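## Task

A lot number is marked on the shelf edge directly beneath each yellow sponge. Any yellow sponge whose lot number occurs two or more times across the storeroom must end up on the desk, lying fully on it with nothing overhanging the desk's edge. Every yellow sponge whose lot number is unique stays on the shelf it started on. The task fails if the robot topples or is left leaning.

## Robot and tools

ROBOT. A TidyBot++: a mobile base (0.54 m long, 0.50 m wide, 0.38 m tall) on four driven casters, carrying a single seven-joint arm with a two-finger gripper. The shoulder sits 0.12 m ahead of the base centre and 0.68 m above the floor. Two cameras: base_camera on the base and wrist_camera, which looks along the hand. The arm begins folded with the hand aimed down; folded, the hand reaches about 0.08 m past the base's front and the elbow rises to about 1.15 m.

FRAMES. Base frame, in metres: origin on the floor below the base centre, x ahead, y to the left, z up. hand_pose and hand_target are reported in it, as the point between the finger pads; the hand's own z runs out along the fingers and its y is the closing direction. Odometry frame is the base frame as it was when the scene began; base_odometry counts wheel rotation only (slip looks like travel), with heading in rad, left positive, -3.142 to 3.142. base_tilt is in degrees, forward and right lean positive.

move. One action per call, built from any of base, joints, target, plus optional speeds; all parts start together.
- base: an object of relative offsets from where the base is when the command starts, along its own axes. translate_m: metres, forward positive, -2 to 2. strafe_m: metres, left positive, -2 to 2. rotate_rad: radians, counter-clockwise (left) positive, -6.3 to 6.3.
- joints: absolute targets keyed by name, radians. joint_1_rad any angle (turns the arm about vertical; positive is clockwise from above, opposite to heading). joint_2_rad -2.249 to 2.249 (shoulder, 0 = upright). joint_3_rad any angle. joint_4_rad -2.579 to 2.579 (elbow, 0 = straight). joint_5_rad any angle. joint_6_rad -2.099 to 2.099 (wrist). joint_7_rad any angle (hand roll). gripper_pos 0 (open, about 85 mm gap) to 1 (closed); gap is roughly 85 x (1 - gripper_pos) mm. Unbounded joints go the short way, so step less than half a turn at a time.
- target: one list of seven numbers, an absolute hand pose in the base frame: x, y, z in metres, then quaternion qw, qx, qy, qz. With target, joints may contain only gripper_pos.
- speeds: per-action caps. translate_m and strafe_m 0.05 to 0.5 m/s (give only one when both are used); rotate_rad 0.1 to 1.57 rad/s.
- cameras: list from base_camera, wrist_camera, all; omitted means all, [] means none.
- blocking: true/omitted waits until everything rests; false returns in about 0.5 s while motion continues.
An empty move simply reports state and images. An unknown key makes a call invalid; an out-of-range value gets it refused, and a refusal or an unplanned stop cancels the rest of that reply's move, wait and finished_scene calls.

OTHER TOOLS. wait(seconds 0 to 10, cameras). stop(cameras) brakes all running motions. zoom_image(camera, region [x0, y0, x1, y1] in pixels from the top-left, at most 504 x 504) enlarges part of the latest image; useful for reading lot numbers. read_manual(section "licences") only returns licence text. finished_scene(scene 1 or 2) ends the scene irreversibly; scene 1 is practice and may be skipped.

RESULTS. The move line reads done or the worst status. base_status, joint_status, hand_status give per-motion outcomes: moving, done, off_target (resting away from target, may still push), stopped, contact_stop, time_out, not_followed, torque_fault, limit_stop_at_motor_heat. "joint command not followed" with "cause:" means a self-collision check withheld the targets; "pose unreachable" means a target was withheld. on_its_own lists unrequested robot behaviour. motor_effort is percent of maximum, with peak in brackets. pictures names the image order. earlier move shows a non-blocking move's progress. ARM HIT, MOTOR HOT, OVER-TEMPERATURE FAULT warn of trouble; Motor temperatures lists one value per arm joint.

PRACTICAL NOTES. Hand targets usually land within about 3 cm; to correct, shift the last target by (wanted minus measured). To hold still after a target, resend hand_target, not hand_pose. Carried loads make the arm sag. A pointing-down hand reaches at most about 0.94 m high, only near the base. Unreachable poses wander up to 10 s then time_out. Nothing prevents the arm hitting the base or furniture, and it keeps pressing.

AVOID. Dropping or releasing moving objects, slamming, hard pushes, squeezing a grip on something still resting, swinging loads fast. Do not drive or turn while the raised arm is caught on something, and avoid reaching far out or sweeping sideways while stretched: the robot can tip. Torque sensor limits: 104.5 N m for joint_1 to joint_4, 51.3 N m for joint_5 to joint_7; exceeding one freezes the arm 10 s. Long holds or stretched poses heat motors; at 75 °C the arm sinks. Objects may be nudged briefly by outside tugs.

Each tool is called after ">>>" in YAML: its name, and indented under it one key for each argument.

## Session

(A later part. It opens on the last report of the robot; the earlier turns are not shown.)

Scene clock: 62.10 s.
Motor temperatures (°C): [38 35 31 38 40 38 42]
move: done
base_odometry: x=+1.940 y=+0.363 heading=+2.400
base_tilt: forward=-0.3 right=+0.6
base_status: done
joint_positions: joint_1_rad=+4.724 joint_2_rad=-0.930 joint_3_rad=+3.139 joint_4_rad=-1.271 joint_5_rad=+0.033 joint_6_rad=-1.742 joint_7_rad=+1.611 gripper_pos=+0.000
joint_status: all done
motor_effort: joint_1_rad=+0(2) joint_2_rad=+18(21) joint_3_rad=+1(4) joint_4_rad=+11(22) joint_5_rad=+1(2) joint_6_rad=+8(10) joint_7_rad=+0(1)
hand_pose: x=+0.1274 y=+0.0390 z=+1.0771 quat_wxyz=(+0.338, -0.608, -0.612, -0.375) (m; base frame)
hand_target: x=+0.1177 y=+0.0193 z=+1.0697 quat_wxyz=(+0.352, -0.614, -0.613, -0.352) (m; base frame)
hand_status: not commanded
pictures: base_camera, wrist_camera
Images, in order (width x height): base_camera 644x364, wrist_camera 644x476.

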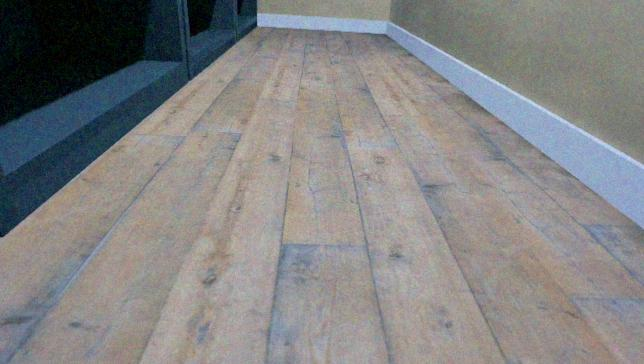

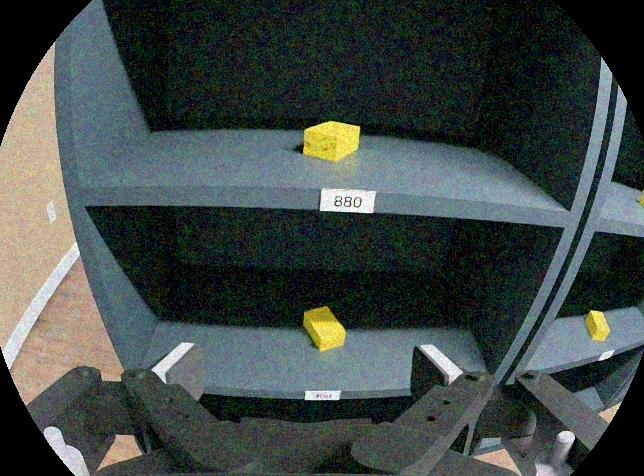

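>>> move:
  base: {"strafe_m": -0.17, "rotate_rad": 0.02}
  cameras: []

>>> move:
  joints: {"joint_1_rad": -1.57, "joint_2_rad": 0.42, "joint_4_rad": -2.48, "joint_6_rad": 0.8}

Scene clock: 66.27 s.
Motor temperatures (°C): [38 35 31 38 40 38 42]
move: done
base_odometry: x=+2.054 y=+0.488 heading=+2.420
base_tilt: forward=-0.4 right=+0.6
base_status: done
joint_positions: joint_1_rad=+4.723 joint_2_rad=-0.946 joint_3_rad=+3.139 joint_4_rad=-1.264 joint_5_rad=+0.033 joint_6_rad=-1.749 joint_7_rad=+1.611 gripper_pos=+0.000
joint_status: not commanded
motor_effort: joint_1_rad=+0(1) joint_2_rad=+20(23) joint_3_rad=+1(2) joint_4_rad=+10(12) joint_5_rad=+1(1) joint_6_rad=+8(9) joint_7_rad=+0(1)
hand_pose: x=+0.1273 y=+0.0306 z=+1.0784 quat_wxyz=(+0.343, -0.605, -0.609, -0.380) (m; base frame)
hand_target: x=+0.1177 y=+0.0193 z=+1.0697 quat_wxyz=(+0.352, -0.614, -0.613, -0.352) (m; base frame)
hand_status: not commanded
pictures: none
No camera images: "cameras" was empty.

Scene clock: 69.70 s.
Motor temperatures (°C): [38 35 31 38 40 38 42]
move: done
base_odometry: x=+2.054 y=+0.488 heading=+2.420
base_tilt: forward=-0.3 right=+0.6
base_status: not commanded
joint_positions: joint_1_rad=+4.723 joint_2_rad=+0.396 joint_3_rad=+3.139 joint_4_rad=-2.452 joint_5_rad=+0.033 joint_6_rad=+0.737 joint_7_rad=+1.611 gripper_pos=+0.000
joint_status: all done
motor_effort: joint_1_rad=-1(2) joint_2_rad=-23(26) joint_3_rad=+0(1) joint_4_rad=+9(22) joint_5_rad=+1(1) joint_6_rad=+7(9) joint_7_rad=+0(1)
hand_pose: x=+0.1148 y=+0.5202 z=+0.6092 quat_wxyz=(+0.343, -0.594, -0.636, -0.354) (m; base frame)
hand_target: x=+0.1181 y=+0.5155 z=+0.6036 quat_wxyz=(+0.352, -0.614, -0.613, -0.352) (m; base frame)
hand_status: not commanded
pictures: base_camera, wrist_camera
Images, in order (width x height): base_camera 644x364, wrist_camera 644x476.

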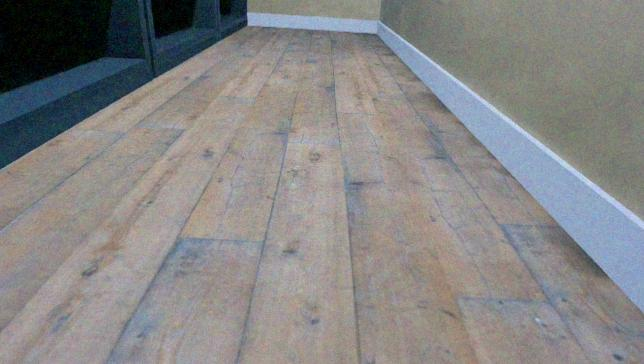

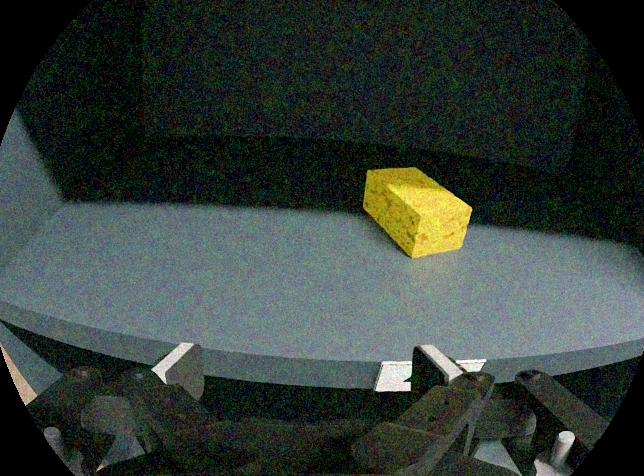

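>>> move:
  base: {"translate_m": 0.12}
  cameras: ["wrist_camera"]

>>> zoom_image:
  camera: "wrist_camera"
  region: [230, 320, 410, 410]

Scene clock: 71.20 s.
Motor temperatures (°C): [38 35 31 38 40 38 42]
move: done
base_odometry: x=+1.964 y=+0.568 heading=+2.420
base_tilt: forward=-0.3 right=+0.6
base_status: done
joint_positions: joint_1_rad=+4.722 joint_2_rad=+0.396 joint_3_rad=+3.141 joint_4_rad=-2.453 joint_5_rad=+0.033 joint_6_rad=+0.740 joint_7_rad=+1.611 gripper_pos=+0.000
joint_status: not commanded
motor_effort: joint_1_rad=-1(4) joint_2_rad=-23(24) joint_3_rad=+0(3) joint_4_rad=+10(10) joint_5_rad=+1(2) joint_6_rad=+7(8) joint_7_rad=+0(0)
hand_pose: x=+0.1152 y=+0.5203 z=+0.6095 quat_wxyz=(+0.343, -0.593, -0.636, -0.355) (m; base frame)
hand_target: x=+0.1181 y=+0.5155 z=+0.6036 quat_wxyz=(+0.352, -0.614, -0.613, -0.352) (m; base frame)
hand_status: not commanded
pictures: wrist_camera
Images, in order (width x height): wrist_camera 644x476.

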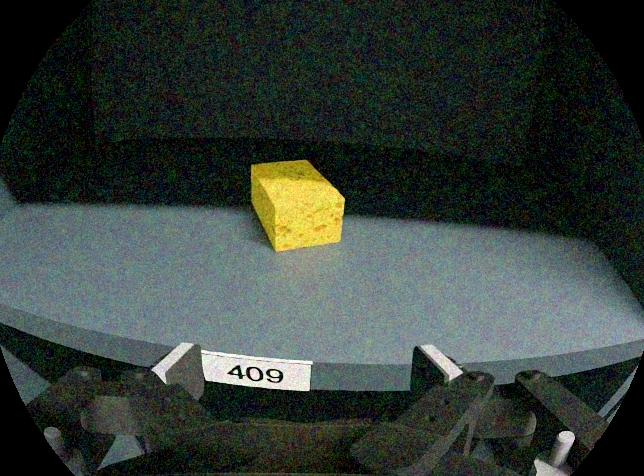

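Scaled by 2.800.

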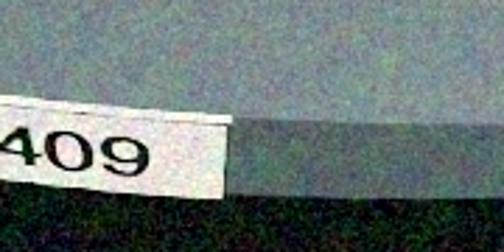

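>>> move:
  base: {"translate_m": 0.83}

Scene clock: 74.53 s.
Motor temperatures (°C): [38 35 31 38 40 38 42]
move: done
base_odometry: x=+1.341 y=+1.116 heading=+2.420
base_tilt: forward=-0.3 right=+0.6
base_status: done
joint_positions: joint_1_rad=+4.718 joint_2_rad=+0.396 joint_3_rad=+3.141 joint_4_rad=-2.453 joint_5_rad=+0.033 joint_6_rad=+0.741 joint_7_rad=+1.611 gripper_pos=+0.000
joint_status: not commanded
motor_effort: joint_1_rad=+0(3) joint_2_rad=-24(24) joint_3_rad=+0(2) joint_4_rad=+9(10) joint_5_rad=+1(1) joint_6_rad=+8(8) joint_7_rad=+0(1)
hand_pose: x=+0.1131 y=+0.5203 z=+0.6095 quat_wxyz=(+0.344, -0.592, -0.637, -0.354) (m; base frame)
hand_target: x=+0.1181 y=+0.5155 z=+0.6036 quat_wxyz=(+0.352, -0.614, -0.613, -0.352) (m; base frame)
hand_status: not commanded
pictures: base_camera, wrist_camera
Images, in order (width x height): base_camera 644x364, wrist_camera 644x476.

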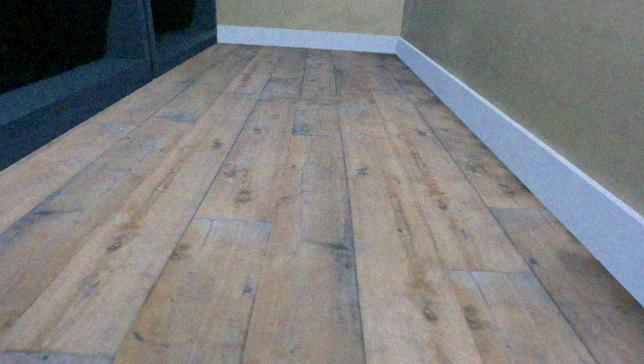

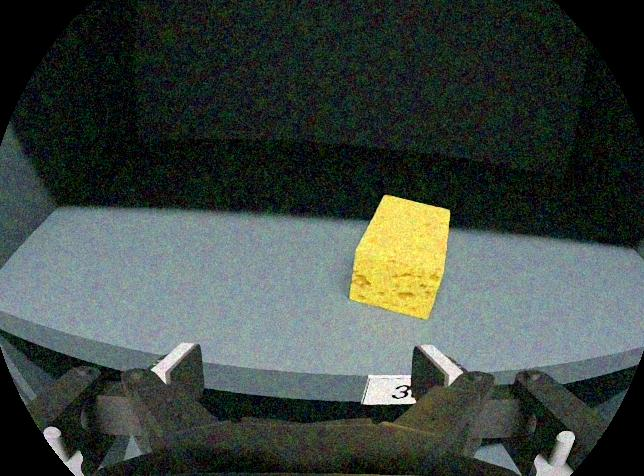

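>>> move:
  base: {"translate_m": 0.1}
  cameras: ["wrist_camera"]

>>> move:
  base: {"translate_m": 0.8}
  cameras: ["wrist_camera"]

Scene clock: 75.87 s.
Motor temperatures (°C): [38 35 31 38 40 38 42]
move: done
base_odometry: x=+1.266 y=+1.182 heading=+2.419
base_tilt: forward=-0.3 right=+0.6
base_status: done
joint_positions: joint_1_rad=+4.719 joint_2_rad=+0.396 joint_3_rad=+3.142 joint_4_rad=-2.453 joint_5_rad=+0.033 joint_6_rad=+0.741 joint_7_rad=+1.611 gripper_pos=+0.000
joint_status: not commanded
motor_effort: joint_1_rad=+0(4) joint_2_rad=-23(24) joint_3_rad=+0(3) joint_4_rad=+10(10) joint_5_rad=+1(2) joint_6_rad=+8(8) joint_7_rad=+0(1)
hand_pose: x=+0.1141 y=+0.5203 z=+0.6095 quat_wxyz=(+0.344, -0.593, -0.636, -0.355) (m; base frame)
hand_target: x=+0.1181 y=+0.5155 z=+0.6036 quat_wxyz=(+0.352, -0.614, -0.613, -0.352) (m; base frame)
hand_status: not commanded
pictures: wrist_camera
Images, in order (width x height): wrist_camera 644x476.

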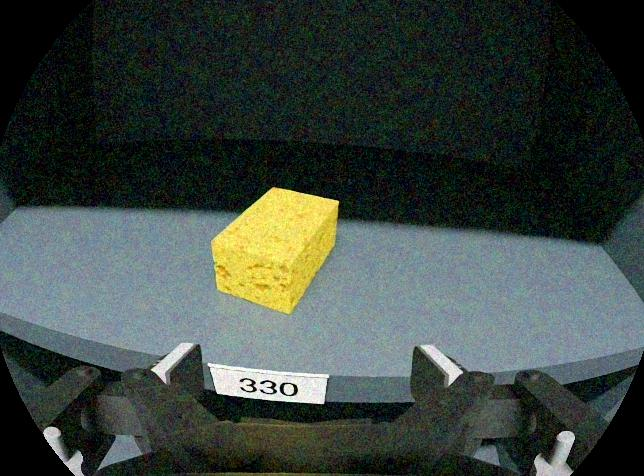

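Scene clock: 78.43 s.
Motor temperatures (°C): [38 35 31 38 40 38 42]
move: done
base_odometry: x=+0.666 y=+1.712 heading=+2.419
base_tilt: forward=-0.3 right=+0.6
base_status: done
joint_positions: joint_1_rad=+4.716 joint_2_rad=+0.396 joint_3_rad=+3.142 joint_4_rad=-2.453 joint_5_rad=+0.033 joint_6_rad=+0.741 joint_7_rad=+1.611 gripper_pos=+0.000
joint_status: not commanded
motor_effort: joint_1_rad=+0(3) joint_2_rad=-23(24) joint_3_rad=+0(2) joint_4_rad=+9(11) joint_5_rad=+1(2) joint_6_rad=+7(8) joint_7_rad=+0(1)
hand_pose: x=+0.1125 y=+0.5203 z=+0.6095 quat_wxyz=(+0.344, -0.592, -0.637, -0.354) (m; base frame)
hand_target: x=+0.1181 y=+0.5155 z=+0.6036 quat_wxyz=(+0.352, -0.614, -0.613, -0.352) (m; base frame)
hand_status: not commanded
pictures: wrist_camera
Images, in order (width x height): wrist_camera 644x476.

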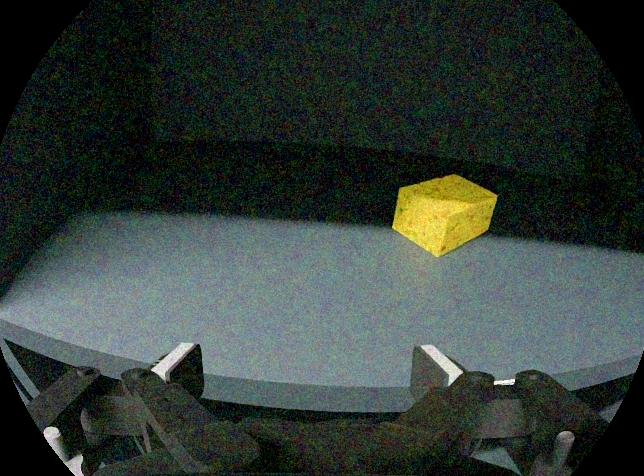

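>>> move:
  base: {"translate_m": 0.2}

Scene clock: 80.07 s.
Motor temperatures (°C): [38 35 31 38 40 38 42]
move: done
base_odometry: x=+0.516 y=+1.844 heading=+2.419
base_tilt: forward=-0.3 right=+0.6
base_status: done
joint_positions: joint_1_rad=+4.719 joint_2_rad=+0.396 joint_3_rad=+3.143 joint_4_rad=-2.453 joint_5_rad=+0.033 joint_6_rad=+0.742 joint_7_rad=+1.611 gripper_pos=+0.000
joint_status: not commanded
motor_effort: joint_1_rad=+0(4) joint_2_rad=-23(25) joint_3_rad=+0(2) joint_4_rad=+10(10) joint_5_rad=+1(1) joint_6_rad=+7(8) joint_7_rad=+0(1)
hand_pose: x=+0.1146 y=+0.5203 z=+0.6095 quat_wxyz=(+0.343, -0.593, -0.636, -0.355) (m; base frame)
hand_target: x=+0.1181 y=+0.5155 z=+0.6036 quat_wxyz=(+0.352, -0.614, -0.613, -0.352) (m; base frame)
hand_status: not commanded
pictures: base_camera, wrist_camera
Images, in order (width x height): base_camera 644x364, wrist_camera 644x476.

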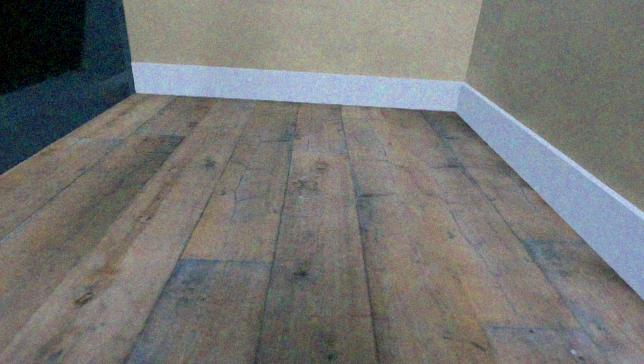

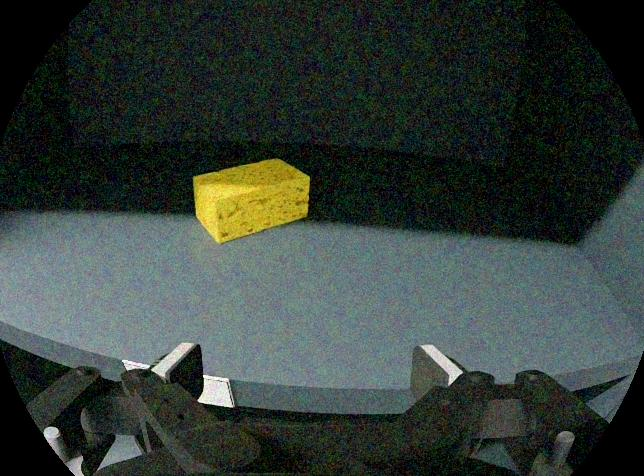

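>>> move:
  base: {"translate_m": -0.08}
  cameras: ["wrist_camera"]

>>> move:
  base: {"translate_m": 0.9}

Scene clock: 81.40 s.
Motor temperatures (°C): [38 35 31 38 40 38 42]
move: done
base_odometry: x=+0.576 y=+1.791 heading=+2.419
base_tilt: forward=-0.3 right=+0.6
base_status: done
joint_positions: joint_1_rad=+4.712 joint_2_rad=+0.397 joint_3_rad=+3.142 joint_4_rad=-2.453 joint_5_rad=+0.033 joint_6_rad=+0.742 joint_7_rad=+1.611 gripper_pos=+0.000
joint_status: not commanded
motor_effort: joint_1_rad=-1(3) joint_2_rad=-23(24) joint_3_rad=+0(2) joint_4_rad=+9(10) joint_5_rad=+1(1) joint_6_rad=+8(8) joint_7_rad=+0(1)
hand_pose: x=+0.1108 y=+0.5202 z=+0.6094 quat_wxyz=(+0.345, -0.590, -0.638, -0.354) (m; base frame)
hand_target: x=+0.1181 y=+0.5155 z=+0.6036 quat_wxyz=(+0.352, -0.614, -0.613, -0.352) (m; base frame)
hand_status: not commanded
pictures: wrist_camera
Images, in order (width x height): wrist_camera 644x476.

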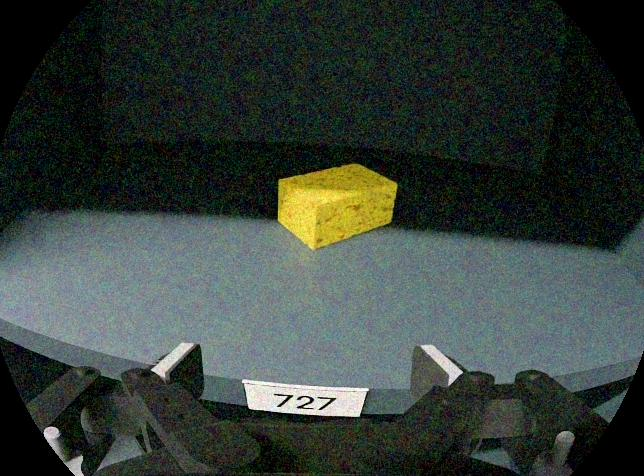

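Scene clock: 84.13 s.
Motor temperatures (°C): [38 35 31 38 40 38 42]
move: done
base_odometry: x=-0.099 y=+2.386 heading=+2.418
base_tilt: forward=-0.3 right=+0.6
base_status: done
joint_positions: joint_1_rad=+4.713 joint_2_rad=+0.397 joint_3_rad=+3.142 joint_4_rad=-2.454 joint_5_rad=+0.033 joint_6_rad=+0.742 joint_7_rad=+1.611 gripper_pos=+0.000
joint_status: not commanded
motor_effort: joint_1_rad=+0(3) joint_2_rad=-23(25) joint_3_rad=+0(2) joint_4_rad=+9(10) joint_5_rad=+1(1) joint_6_rad=+8(8) joint_7_rad=+0(1)
hand_pose: x=+0.1114 y=+0.5201 z=+0.6092 quat_wxyz=(+0.344, -0.591, -0.638, -0.354) (m; base frame)
hand_target: x=+0.1181 y=+0.5155 z=+0.6036 quat_wxyz=(+0.352, -0.614, -0.613, -0.352) (m; base frame)
hand_status: not commanded
pictures: base_camera, wrist_camera
Images, in order (width x height): base_camera 644x364, wrist_camera 644x476.

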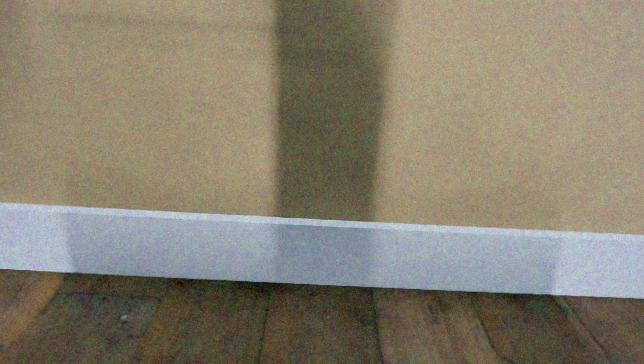

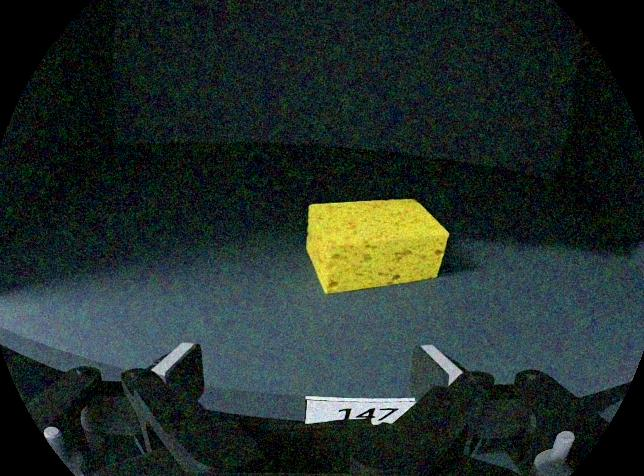

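>>> move:
  joints: {"joint_1_rad": -1.57, "joint_2_rad": -0.6, "joint_4_rad": -1.5, "joint_6_rad": -1.1}
  cameras: ["wrist_camera"]

>>> move:
  base: {"translate_m": -0.8}
  cameras: ["wrist_camera"]

>>> move:
  base: {"translate_m": -0.85}
  cameras: ["wrist_camera"]

Scene clock: 87.53 s.
Motor temperatures (°C): [38 35 31 38 40 38 42]
move: done
base_odometry: x=-0.099 y=+2.386 heading=+2.418
base_tilt: forward=-0.3 right=+0.6
base_status: not commanded
joint_positions: joint_1_rad=+4.713 joint_2_rad=-0.599 joint_3_rad=+3.142 joint_4_rad=-1.516 joint_5_rad=+0.033 joint_6_rad=-1.042 joint_7_rad=+1.611 gripper_pos=+0.000
joint_status: all done
motor_effort: joint_1_rad=+0(1) joint_2_rad=+3(26) joint_3_rad=+1(1) joint_4_rad=+19(22) joint_5_rad=+1(1) joint_6_rad=+8(10) joint_7_rad=+0(1)
hand_pose: x=+0.1272 y=+0.3004 z=+1.1027 quat_wxyz=(+0.374, -0.576, -0.597, -0.414) (m; base frame)
hand_target: x=+0.1179 y=+0.2917 z=+1.0949 quat_wxyz=(+0.382, -0.595, -0.595, -0.382) (m; base frame)
hand_status: not commanded
pictures: wrist_camera
Images, in order (width x height): wrist_camera 644x476.

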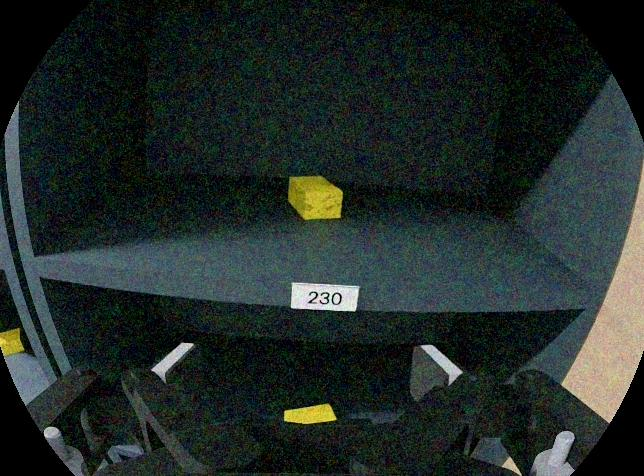

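Scene clock: 90.30 s.
Motor temperatures (°C): [38 35 31 38 40 38 42]
move: done
base_odometry: x=+0.501 y=+1.857 heading=+2.419
base_tilt: forward=-0.4 right=+0.6
base_status: done
joint_positions: joint_1_rad=+4.713 joint_2_rad=-0.599 joint_3_rad=+3.141 joint_4_rad=-1.514 joint_5_rad=+0.033 joint_6_rad=-1.046 joint_7_rad=+1.611 gripper_pos=+0.000
joint_status: not commanded
motor_effort: joint_1_rad=+0(1) joint_2_rad=+2(5) joint_3_rad=+1(4) joint_4_rad=+19(20) joint_5_rad=+1(2) joint_6_rad=+8(9) joint_7_rad=+0(1)
hand_pose: x=+0.1265 y=+0.2995 z=+1.1027 quat_wxyz=(+0.373, -0.576, -0.598, -0.413) (m; base frame)
hand_target: x=+0.1179 y=+0.2917 z=+1.0949 quat_wxyz=(+0.382, -0.595, -0.595, -0.382) (m; base frame)
hand_status: not commanded
pictures: wrist_camera
Images, in order (width x height): wrist_camera 644x476.

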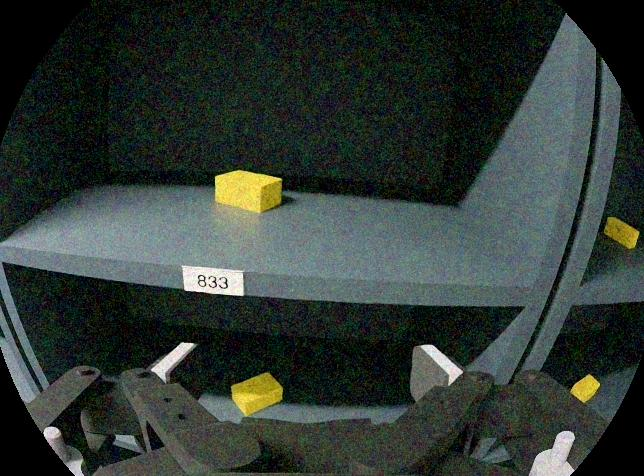

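Scene clock: 92.93 s.
Motor temperatures (°C): [38 35 31 38 40 38 42]
move: done
base_odometry: x=+1.138 y=+1.295 heading=+2.419
base_tilt: forward=-0.4 right=+0.6
base_status: done
joint_positions: joint_1_rad=+4.713 joint_2_rad=-0.599 joint_3_rad=+3.141 joint_4_rad=-1.514 joint_5_rad=+0.033 joint_6_rad=-1.046 joint_7_rad=+1.611 gripper_pos=+0.000
joint_status: not commanded
motor_effort: joint_1_rad=-1(1) joint_2_rad=+3(4) joint_3_rad=+1(3) joint_4_rad=+19(19) joint_5_rad=+1(2) joint_6_rad=+8(9) joint_7_rad=-1(1)
hand_pose: x=+0.1269 y=+0.2995 z=+1.1027 quat_wxyz=(+0.373, -0.576, -0.598, -0.413) (m; base frame)
hand_target: x=+0.1179 y=+0.2917 z=+1.0949 quat_wxyz=(+0.382, -0.595, -0.595, -0.382) (m; base frame)
hand_status: not commanded
pictures: wrist_camera
Images, in order (width x height): wrist_camera 644x476.

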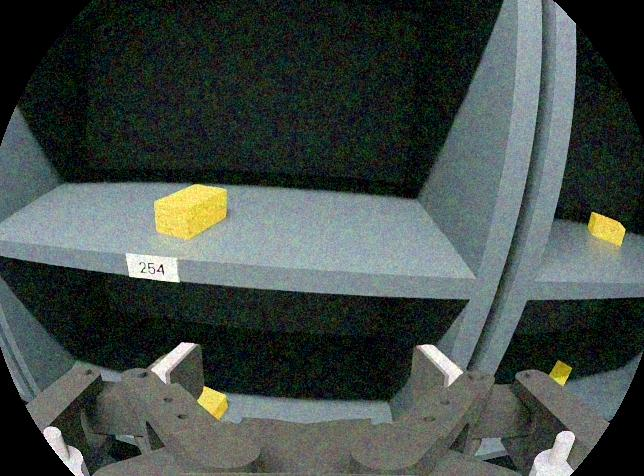

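>>> move:
  base: {"translate_m": 1.62}
  joints: {"joint_1_rad": -1.57, "joint_2_rad": -0.2745, "joint_4_rad": -1.80, "joint_5_rad": -0.04, "joint_6_rad": -0.30, "joint_7_rad": 1.53}

Scene clock: 99.87 s.
Motor temperatures (°C): [38 35 31 38 40 38 42]
move: done
base_odometry: x=-0.077 y=+2.366 heading=+2.418
base_tilt: forward=-0.3 right=+0.6
base_status: done
joint_positions: joint_1_rad=+4.713 joint_2_rad=-0.278 joint_3_rad=+3.141 joint_4_rad=-1.777 joint_5_rad=+0.029 joint_6_rad=-0.360 joint_7_rad=+1.571 gripper_pos=+0.000
joint_status: all done
motor_effort: joint_1_rad=+0(2) joint_2_rad=-11(15) joint_3_rad=+1(3) joint_4_rad=+22(25) joint_5_rad=+1(2) joint_6_rad=+9(10) joint_7_rad=+0(1)
hand_pose: x=+0.1208 y=+0.4964 z=+1.0206 quat_wxyz=(+0.414, -0.561, -0.572, -0.432) (m; base frame)
hand_target: x=+0.1144 y=+0.5012 z=+1.0227 quat_wxyz=(+0.452, -0.579, -0.539, -0.412) (m; base frame)
hand_status: not commanded
pictures: base_camera, wrist_camera
Images, in order (width x height): base_camera 644x364, wrist_camera 644x476.

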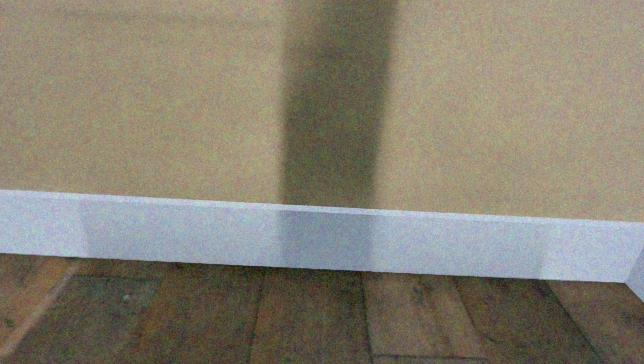

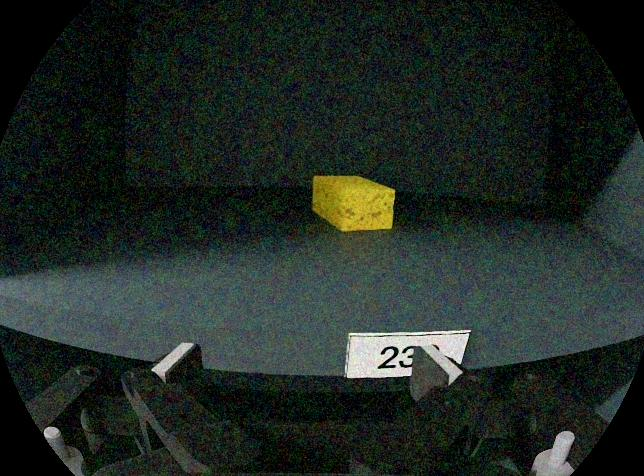

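>>> move:

Scene clock: 100.80 s.
Motor temperatures (°C): [38 35 31 38 40 38 42]
base_odometry: x=-0.077 y=+2.366 heading=+2.418
base_tilt: forward=-0.3 right=+0.6
base_status: done
joint_positions: joint_1_rad=+4.713 joint_2_rad=-0.278 joint_3_rad=+3.141 joint_4_rad=-1.777 joint_5_rad=+0.029 joint_6_rad=-0.360 joint_7_rad=+1.571 gripper_pos=+0.000
joint_status: all done
motor_effort: joint_1_rad=-1(2) joint_2_rad=-11(15) joint_3_rad=+0(3) joint_4_rad=+23(25) joint_5_rad=+1(2) joint_6_rad=+9(10) joint_7_rad=+0(1)
hand_pose: x=+0.1208 y=+0.4964 z=+1.0206 quat_wxyz=(+0.414, -0.561, -0.572, -0.432) (m; base frame)
hand_target: x=+0.1144 y=+0.5012 z=+1.0227 quat_wxyz=(+0.452, -0.579, -0.539, -0.412) (m; base frame)
hand_status: not commanded
pictures: base_camera, wrist_camera
Images, in order (width x height): base_camera 644x364, wrist_camera 644x476.

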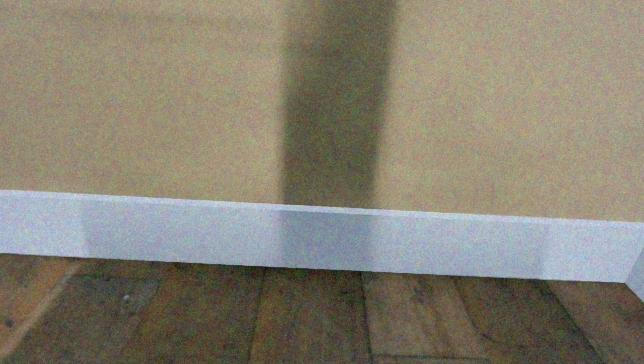

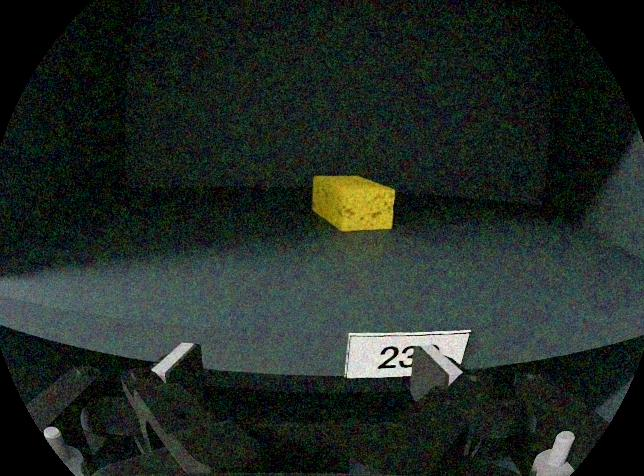

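>>> zoom_image:
  camera: "wrist_camera"
  region: [280, 150, 430, 260]

Scaled by 3.360.

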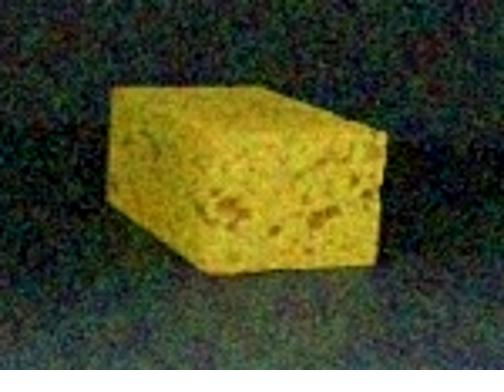

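>>> move:
  base: {"translate_m": 0.234, "strafe_m": 0.12}
  speeds: {"translate_m": 0.25}
  joints: {"joint_1_rad": -1.82, "joint_2_rad": 0.01, "joint_3_rad": 3.14, "joint_4_rad": -1.555, "joint_5_rad": -0.04, "joint_6_rad": -0.26, "joint_7_rad": 1.53}

Scene clock: 106.13 s.
Motor temperatures (°C): [38 35 31 38 40 38 42]
move: done
base_odometry: x=-0.332 y=+2.432 heading=+2.418
base_tilt: forward=-0.3 right=+0.6
base_status: done
joint_positions: joint_1_rad=+4.476 joint_2_rad=-0.010 joint_3_rad=+3.141 joint_4_rad=-1.572 joint_5_rad=+0.028 joint_6_rad=-0.316 joint_7_rad=+1.570 gripper_pos=+0.000
joint_status: all done
motor_effort: joint_1_rad=-1(2) joint_2_rad=-21(23) joint_3_rad=+0(2) joint_4_rad=+22(23) joint_5_rad=+1(2) joint_6_rad=+8(10) joint_7_rad=+0(1)
hand_pose: x=-0.0219 y=+0.5901 z=+1.0112 quat_wxyz=(+0.457, -0.493, -0.639, -0.374) (m; base frame)
hand_target: x=-0.0392 y=+0.5993 z=+1.0262 quat_wxyz=(+0.500, -0.507, -0.607, -0.352) (m; base frame)
hand_status: not commanded
pictures: base_camera, wrist_camera
Images, in order (width x height): base_camera 644x364, wrist_camera 644x476.

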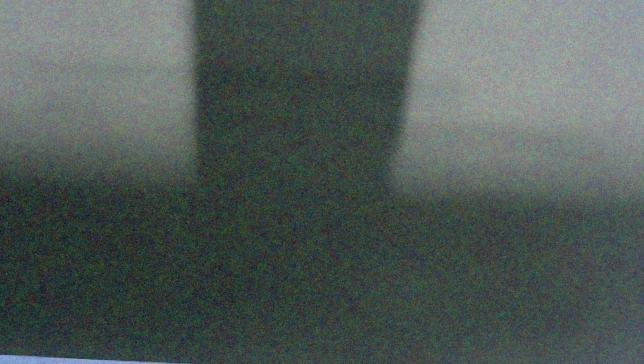

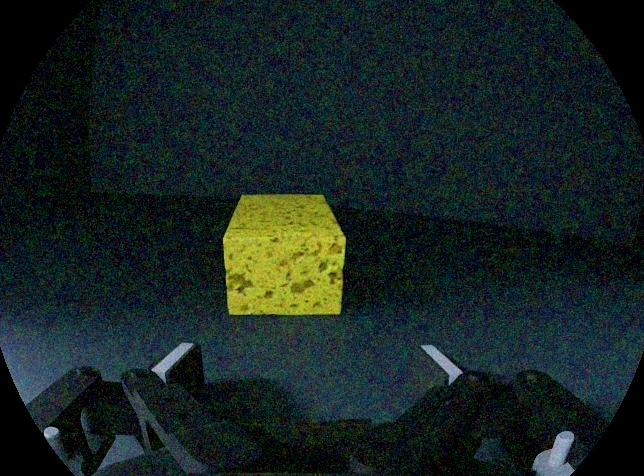

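>>> move:
  base: {"translate_m": 0.053, "strafe_m": 0.019}
  speeds: {"translate_m": 0.2}
  joints: {"joint_1_rad": -1.93, "joint_2_rad": 0.01, "joint_3_rad": 3.14, "joint_4_rad": -1.53, "joint_5_rad": -0.04, "joint_6_rad": -0.27, "joint_7_rad": 1.53}

Scene clock: 113.93 s.
Motor temperatures (°C): [38 35 31 38 40 38 42]
move: done
base_odometry: x=-0.384 y=+2.452 heading=+2.418
base_tilt: forward=-0.3 right=+0.6
base_status: done
joint_positions: joint_1_rad=+4.373 joint_2_rad=-0.010 joint_3_rad=+3.141 joint_4_rad=-1.549 joint_5_rad=+0.028 joint_6_rad=-0.316 joint_7_rad=+1.570 gripper_pos=+0.000
joint_status: all done
motor_effort: joint_1_rad=+0(2) joint_2_rad=-21(23) joint_3_rad=+0(2) joint_4_rad=+23(24) joint_5_rad=+1(1) joint_6_rad=+8(10) joint_7_rad=+0(1)
hand_pose: x=-0.0827 y=+0.5744 z=+1.0255 quat_wxyz=(+0.483, -0.456, -0.658, -0.355) (m; base frame)
hand_target: x=-0.1045 y=+0.5792 z=+1.0386 quat_wxyz=(+0.524, -0.470, -0.631, -0.327) (m; base frame)
hand_status: not commanded
pictures: base_camera, wrist_camera
Images, in order (width x height): base_camera 644x364, wrist_camera 644x476.

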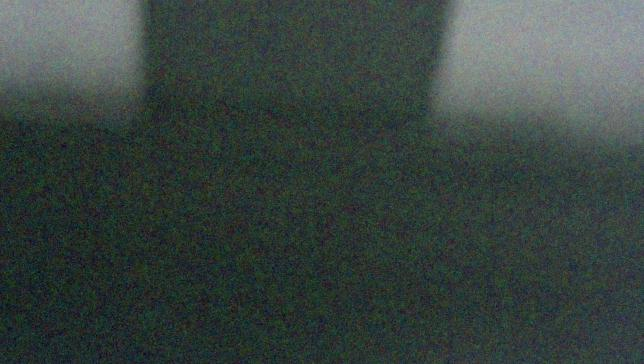

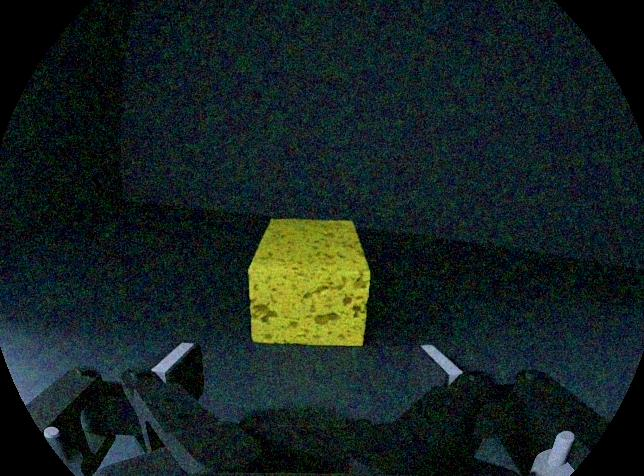

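>>> move:
  base: {"translate_m": -0.0306, "strafe_m": 0.0868}
  speeds: {"strafe_m": 0.12}

>>> zoom_image:
  camera: "wrist_camera"
  region: [150, 220, 490, 476]

Scene clock: 116.20 s.
Motor temperatures (°C): [38 35 31 38 40 38 42]
move: done
base_odometry: x=-0.419 y=+2.367 heading=+2.418
base_tilt: forward=-0.4 right=+0.6
base_status: done
joint_positions: joint_1_rad=+4.372 joint_2_rad=-0.002 joint_3_rad=+3.141 joint_4_rad=-1.547 joint_5_rad=+0.028 joint_6_rad=-0.316 joint_7_rad=+1.570 gripper_pos=+0.000
joint_status: not commanded
motor_effort: joint_1_rad=+0(1) joint_2_rad=-21(25) joint_3_rad=+0(1) joint_4_rad=+23(24) joint_5_rad=+1(1) joint_6_rad=+8(9) joint_7_rad=+0(0)
hand_pose: x=-0.0844 y=+0.5767 z=+1.0218 quat_wxyz=(+0.482, -0.456, -0.659, -0.354) (m; base frame)
hand_target: x=-0.1045 y=+0.5792 z=+1.0386 quat_wxyz=(+0.524, -0.470, -0.631, -0.327) (m; base frame)
hand_status: not commanded
pictures: base_camera, wrist_camera
Images, in order (width x height): base_camera 644x364, wrist_camera 644x476.

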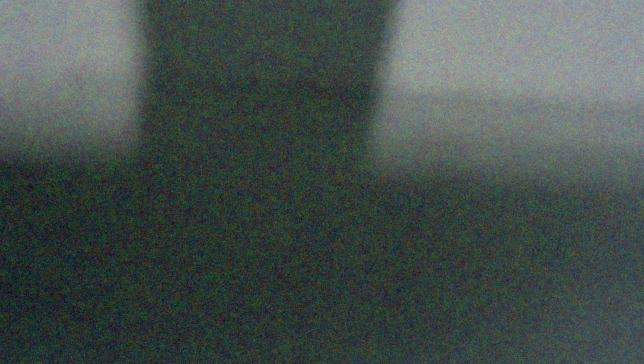

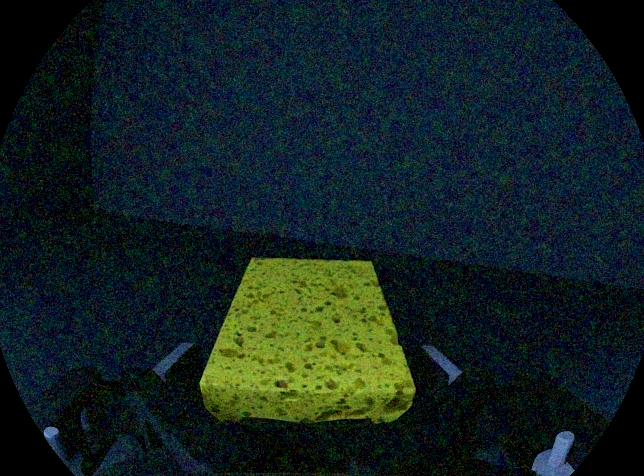

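Scaled by 1.482.

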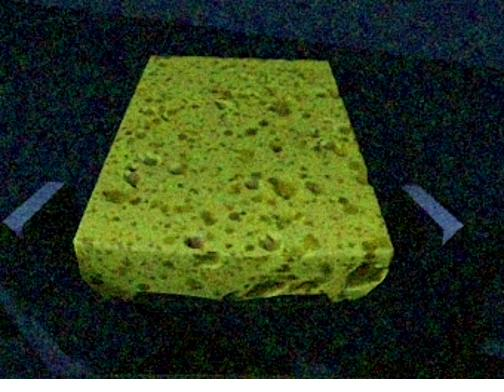

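>>> move:
  joints: {"gripper_pos": 0.4}

Scene clock: 117.20 s.
Motor temperatures (°C): [38 35 31 38 40 38 42]
move: done
base_odometry: x=-0.419 y=+2.367 heading=+2.418
base_tilt: forward=-0.4 right=+0.6
base_status: not commanded
joint_positions: joint_1_rad=+4.372 joint_2_rad=-0.002 joint_3_rad=+3.141 joint_4_rad=-1.546 joint_5_rad=+0.028 joint_6_rad=-0.316 joint_7_rad=+1.570 gripper_pos=+0.377
joint_status: all done
motor_effort: joint_1_rad=-1(1) joint_2_rad=-22(22) joint_3_rad=+0(1) joint_4_rad=+22(23) joint_5_rad=+1(1) joint_6_rad=+8(9) joint_7_rad=+0(1)
hand_pose: x=-0.0844 y=+0.5767 z=+1.0222 quat_wxyz=(+0.482, -0.456, -0.659, -0.354) (m; base frame)
hand_target: x=-0.1045 y=+0.5792 z=+1.0386 quat_wxyz=(+0.524, -0.470, -0.631, -0.327) (m; base frame)
hand_status: not commanded
pictures: base_camera, wrist_camera
Images, in order (width x height): base_camera 644x364, wrist_camera 644x476.

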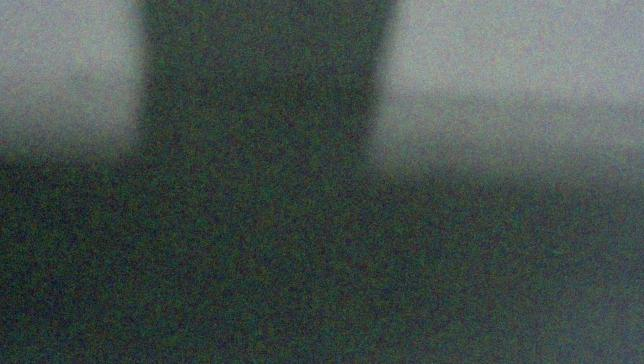

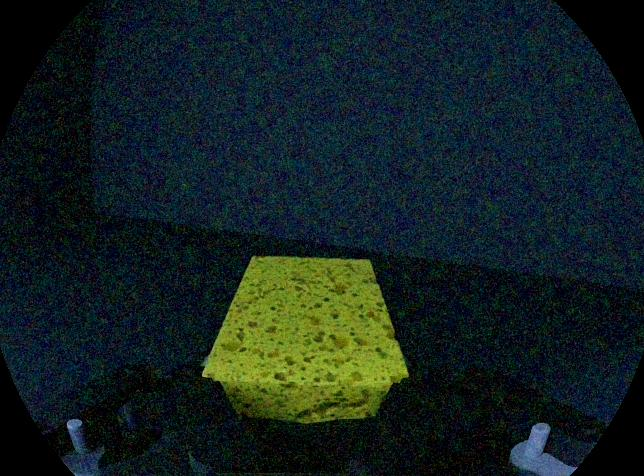

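>>> move:
  joints: {"joint_4_rad": -1.45, "joint_6_rad": -0.30}

>>> move:
  joints: {"gripper_pos": 0.5}

Scene clock: 118.37 s.
Motor temperatures (°C): [38 35 31 38 40 38 42]
move: done
base_odometry: x=-0.419 y=+2.367 heading=+2.418
base_tilt: forward=-0.4 right=+0.6
base_status: not commanded
joint_positions: joint_1_rad=+4.372 joint_2_rad=-0.003 joint_3_rad=+3.141 joint_4_rad=-1.462 joint_5_rad=+0.028 joint_6_rad=-0.316 joint_7_rad=+1.570 gripper_pos=+0.377
joint_status: all done
motor_effort: joint_1_rad=+0(1) joint_2_rad=-22(23) joint_3_rad=+0(0) joint_4_rad=+23(24) joint_5_rad=+1(1) joint_6_rad=+8(10) joint_7_rad=+0(0)
hand_pose: x=-0.0859 y=+0.5810 z=+1.0740 quat_wxyz=(+0.509, -0.442, -0.638, -0.373) (m; base frame)
hand_target: x=-0.1054 y=+0.5805 z=+1.0788 quat_wxyz=(+0.540, -0.460, -0.618, -0.338) (m; base frame)
hand_status: not commanded
pictures: base_camera, wrist_camera
Images, in order (width x height): base_camera 644x364, wrist_camera 644x476.

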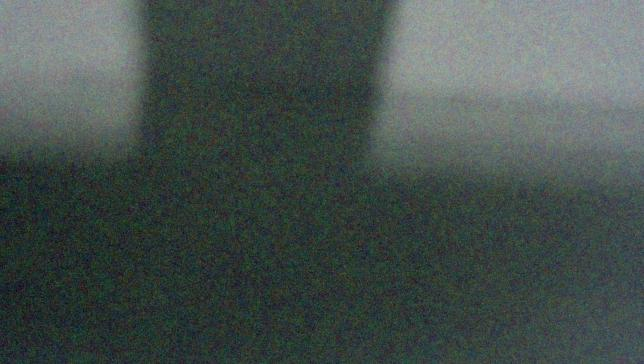

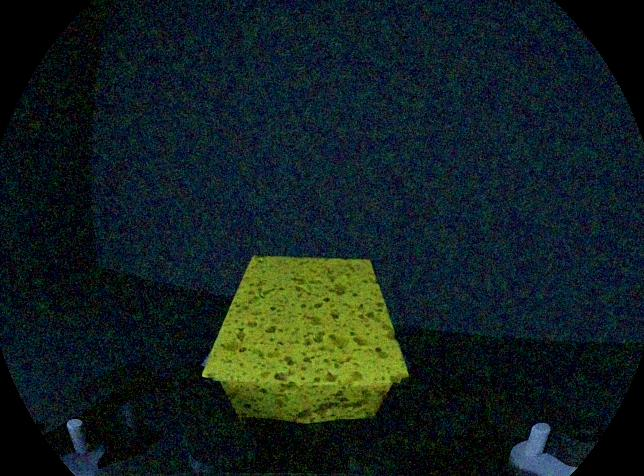

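Scene clock: 118.90 s.
Motor temperatures (°C): [38 35 31 38 40 38 42]
move: off_target
base_odometry: x=-0.419 y=+2.367 heading=+2.418
base_tilt: forward=-0.4 right=+0.6
base_status: not commanded
joint_positions: joint_1_rad=+4.372 joint_2_rad=-0.003 joint_3_rad=+3.141 joint_4_rad=-1.462 joint_5_rad=+0.028 joint_6_rad=-0.316 joint_7_rad=+1.570 gripper_pos=+0.379
joint_status: gripper_pos off_target (ended at +0.379, target +0.500)
motor_effort: joint_1_rad=+0(1) joint_2_rad=-22(22) joint_3_rad=+0(0) joint_4_rad=+22(23) joint_5_rad=+1(1) joint_6_rad=+9(9) joint_7_rad=+0(1)
hand_pose: x=-0.0859 y=+0.5810 z=+1.0740 quat_wxyz=(+0.509, -0.442, -0.638, -0.373) (m; base frame)
hand_target: x=-0.1054 y=+0.5805 z=+1.0788 quat_wxyz=(+0.540, -0.460, -0.618, -0.338) (m; base frame)
hand_status: not commanded
pictures: base_camera, wrist_camera
Images, in order (width x height): base_camera 644x364, wrist_camera 644x476.

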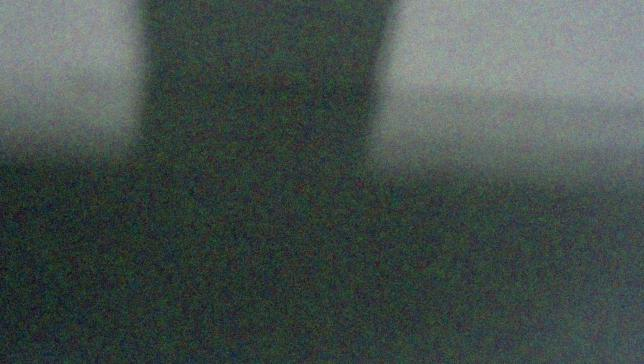

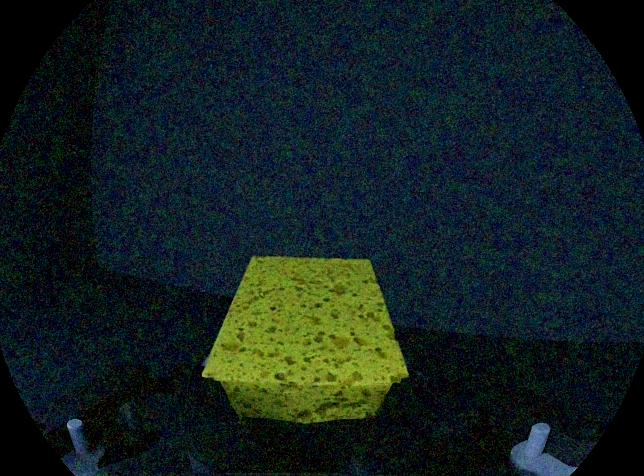

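>>> move:
  base: {"strafe_m": -0.19}
  speeds: {"strafe_m": 0.3}
  joints: {"joint_2_rad": -0.6, "joint_4_rad": -1.9, "joint_6_rad": -0.34}
  cameras: ["wrist_camera"]

Scene clock: 122.30 s.
Motor temperatures (°C): [38 35 31 38 40 38 42]
move: done
base_odometry: x=-0.293 y=+2.509 heading=+2.418
base_tilt: forward=-0.3 right=+0.6
base_status: done
joint_positions: joint_1_rad=+4.368 joint_2_rad=-0.583 joint_3_rad=+3.141 joint_4_rad=-1.872 joint_5_rad=+0.028 joint_6_rad=-0.316 joint_7_rad=+1.570 gripper_pos=+0.379
joint_status: all done
motor_effort: joint_1_rad=-1(3) joint_2_rad=-1(27) joint_3_rad=+1(2) joint_4_rad=+22(24) joint_5_rad=+1(1) joint_6_rad=+10(10) joint_7_rad=+0(1)
hand_pose: x=-0.0086 y=+0.3595 z=+1.1095 quat_wxyz=(+0.561, -0.409, -0.592, -0.410) (m; base frame)
hand_target: x=-0.0191 y=+0.3496 z=+1.0917 quat_wxyz=(+0.578, -0.435, -0.587, -0.362) (m; base frame)
hand_status: not commanded
pictures: wrist_camera
Images, in order (width x height): wrist_camera 644x476.

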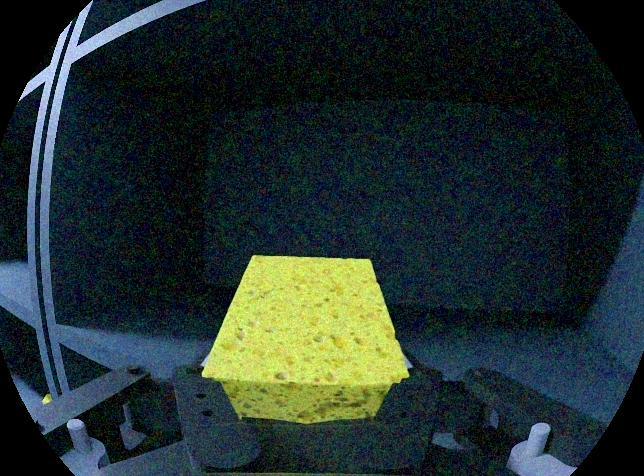

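>>> move:
  base: {"translate_m": -2.0}
  cameras: ["wrist_camera"]

>>> move:
  base: {"translate_m": -1.83}
  cameras: ["wrist_camera"]

Scene clock: 126.93 s.
Motor temperatures (°C): [38 35 31 38 40 38 42]
move: done
base_odometry: x=+1.206 y=+1.185 heading=+2.418
base_tilt: forward=-0.4 right=+0.6
base_status: done
joint_positions: joint_1_rad=+4.368 joint_2_rad=-0.589 joint_3_rad=+3.142 joint_4_rad=-1.873 joint_5_rad=+0.028 joint_6_rad=-0.316 joint_7_rad=+1.570 gripper_pos=+0.379
joint_status: not commanded
motor_effort: joint_1_rad=+0(2) joint_2_rad=-1(3) joint_3_rad=+1(3) joint_4_rad=+22(23) joint_5_rad=+1(1) joint_6_rad=+9(10) joint_7_rad=+0(1)
hand_pose: x=-0.0078 y=+0.3572 z=+1.1116 quat_wxyz=(+0.563, -0.408, -0.590, -0.411) (m; base frame)
hand_target: x=-0.0191 y=+0.3496 z=+1.0917 quat_wxyz=(+0.578, -0.435, -0.587, -0.362) (m; base frame)
hand_status: not commanded
pictures: wrist_camera
Images, in order (width x height): wrist_camera 644x476.

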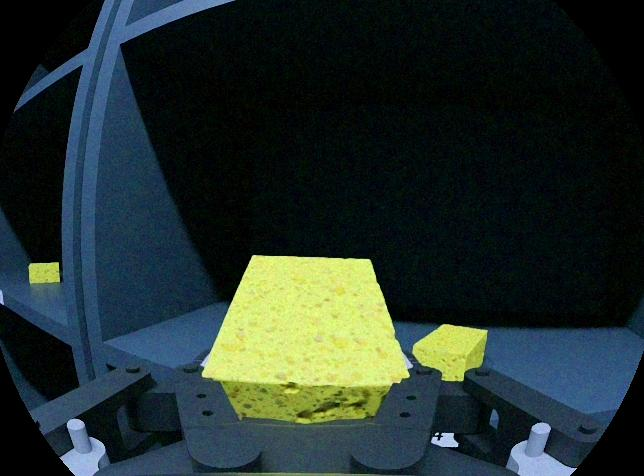

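Scene clock: 131.07 s.
Motor temperatures (°C): [38 35 31 38 40 38 42]
move: done
base_odometry: x=+2.578 y=-0.026 heading=+2.418
base_tilt: forward=-0.4 right=+0.6
base_status: done
joint_positions: joint_1_rad=+4.367 joint_2_rad=-0.590 joint_3_rad=+3.141 joint_4_rad=-1.873 joint_5_rad=+0.028 joint_6_rad=-0.316 joint_7_rad=+1.570 gripper_pos=+0.379
joint_status: not commanded
motor_effort: joint_1_rad=+0(1) joint_2_rad=-1(3) joint_3_rad=+1(3) joint_4_rad=+22(23) joint_5_rad=+1(1) joint_6_rad=+9(10) joint_7_rad=-1(1)
hand_pose: x=-0.0077 y=+0.3564 z=+1.1122 quat_wxyz=(+0.563, -0.407, -0.590, -0.411) (m; base frame)
hand_target: x=-0.0191 y=+0.3496 z=+1.0917 quat_wxyz=(+0.578, -0.435, -0.587, -0.362) (m; base frame)
hand_status: not commanded
pictures: wrist_camera
Images, in order (width x height): wrist_camera 644x476.

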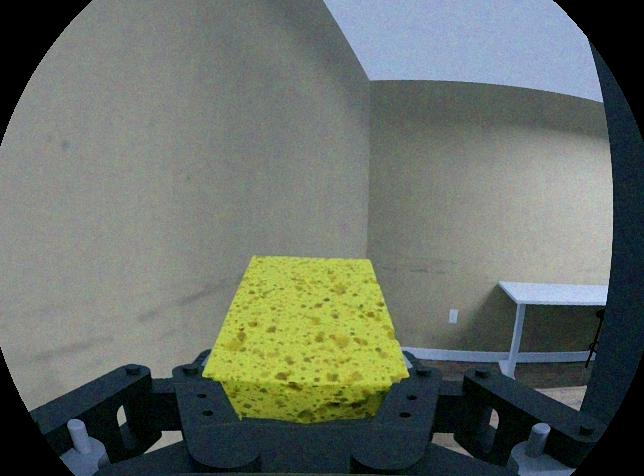

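>>> zoom_image:
  camera: "wrist_camera"
  region: [420, 240, 644, 420]

Scaled by 2.250.

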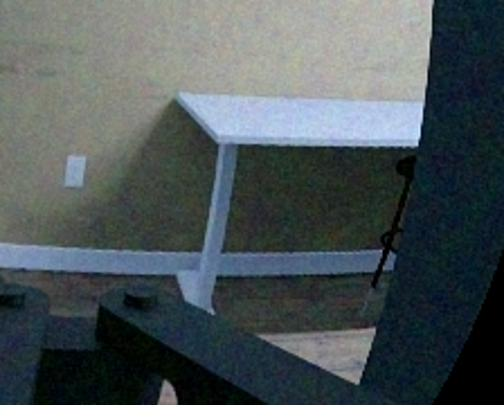

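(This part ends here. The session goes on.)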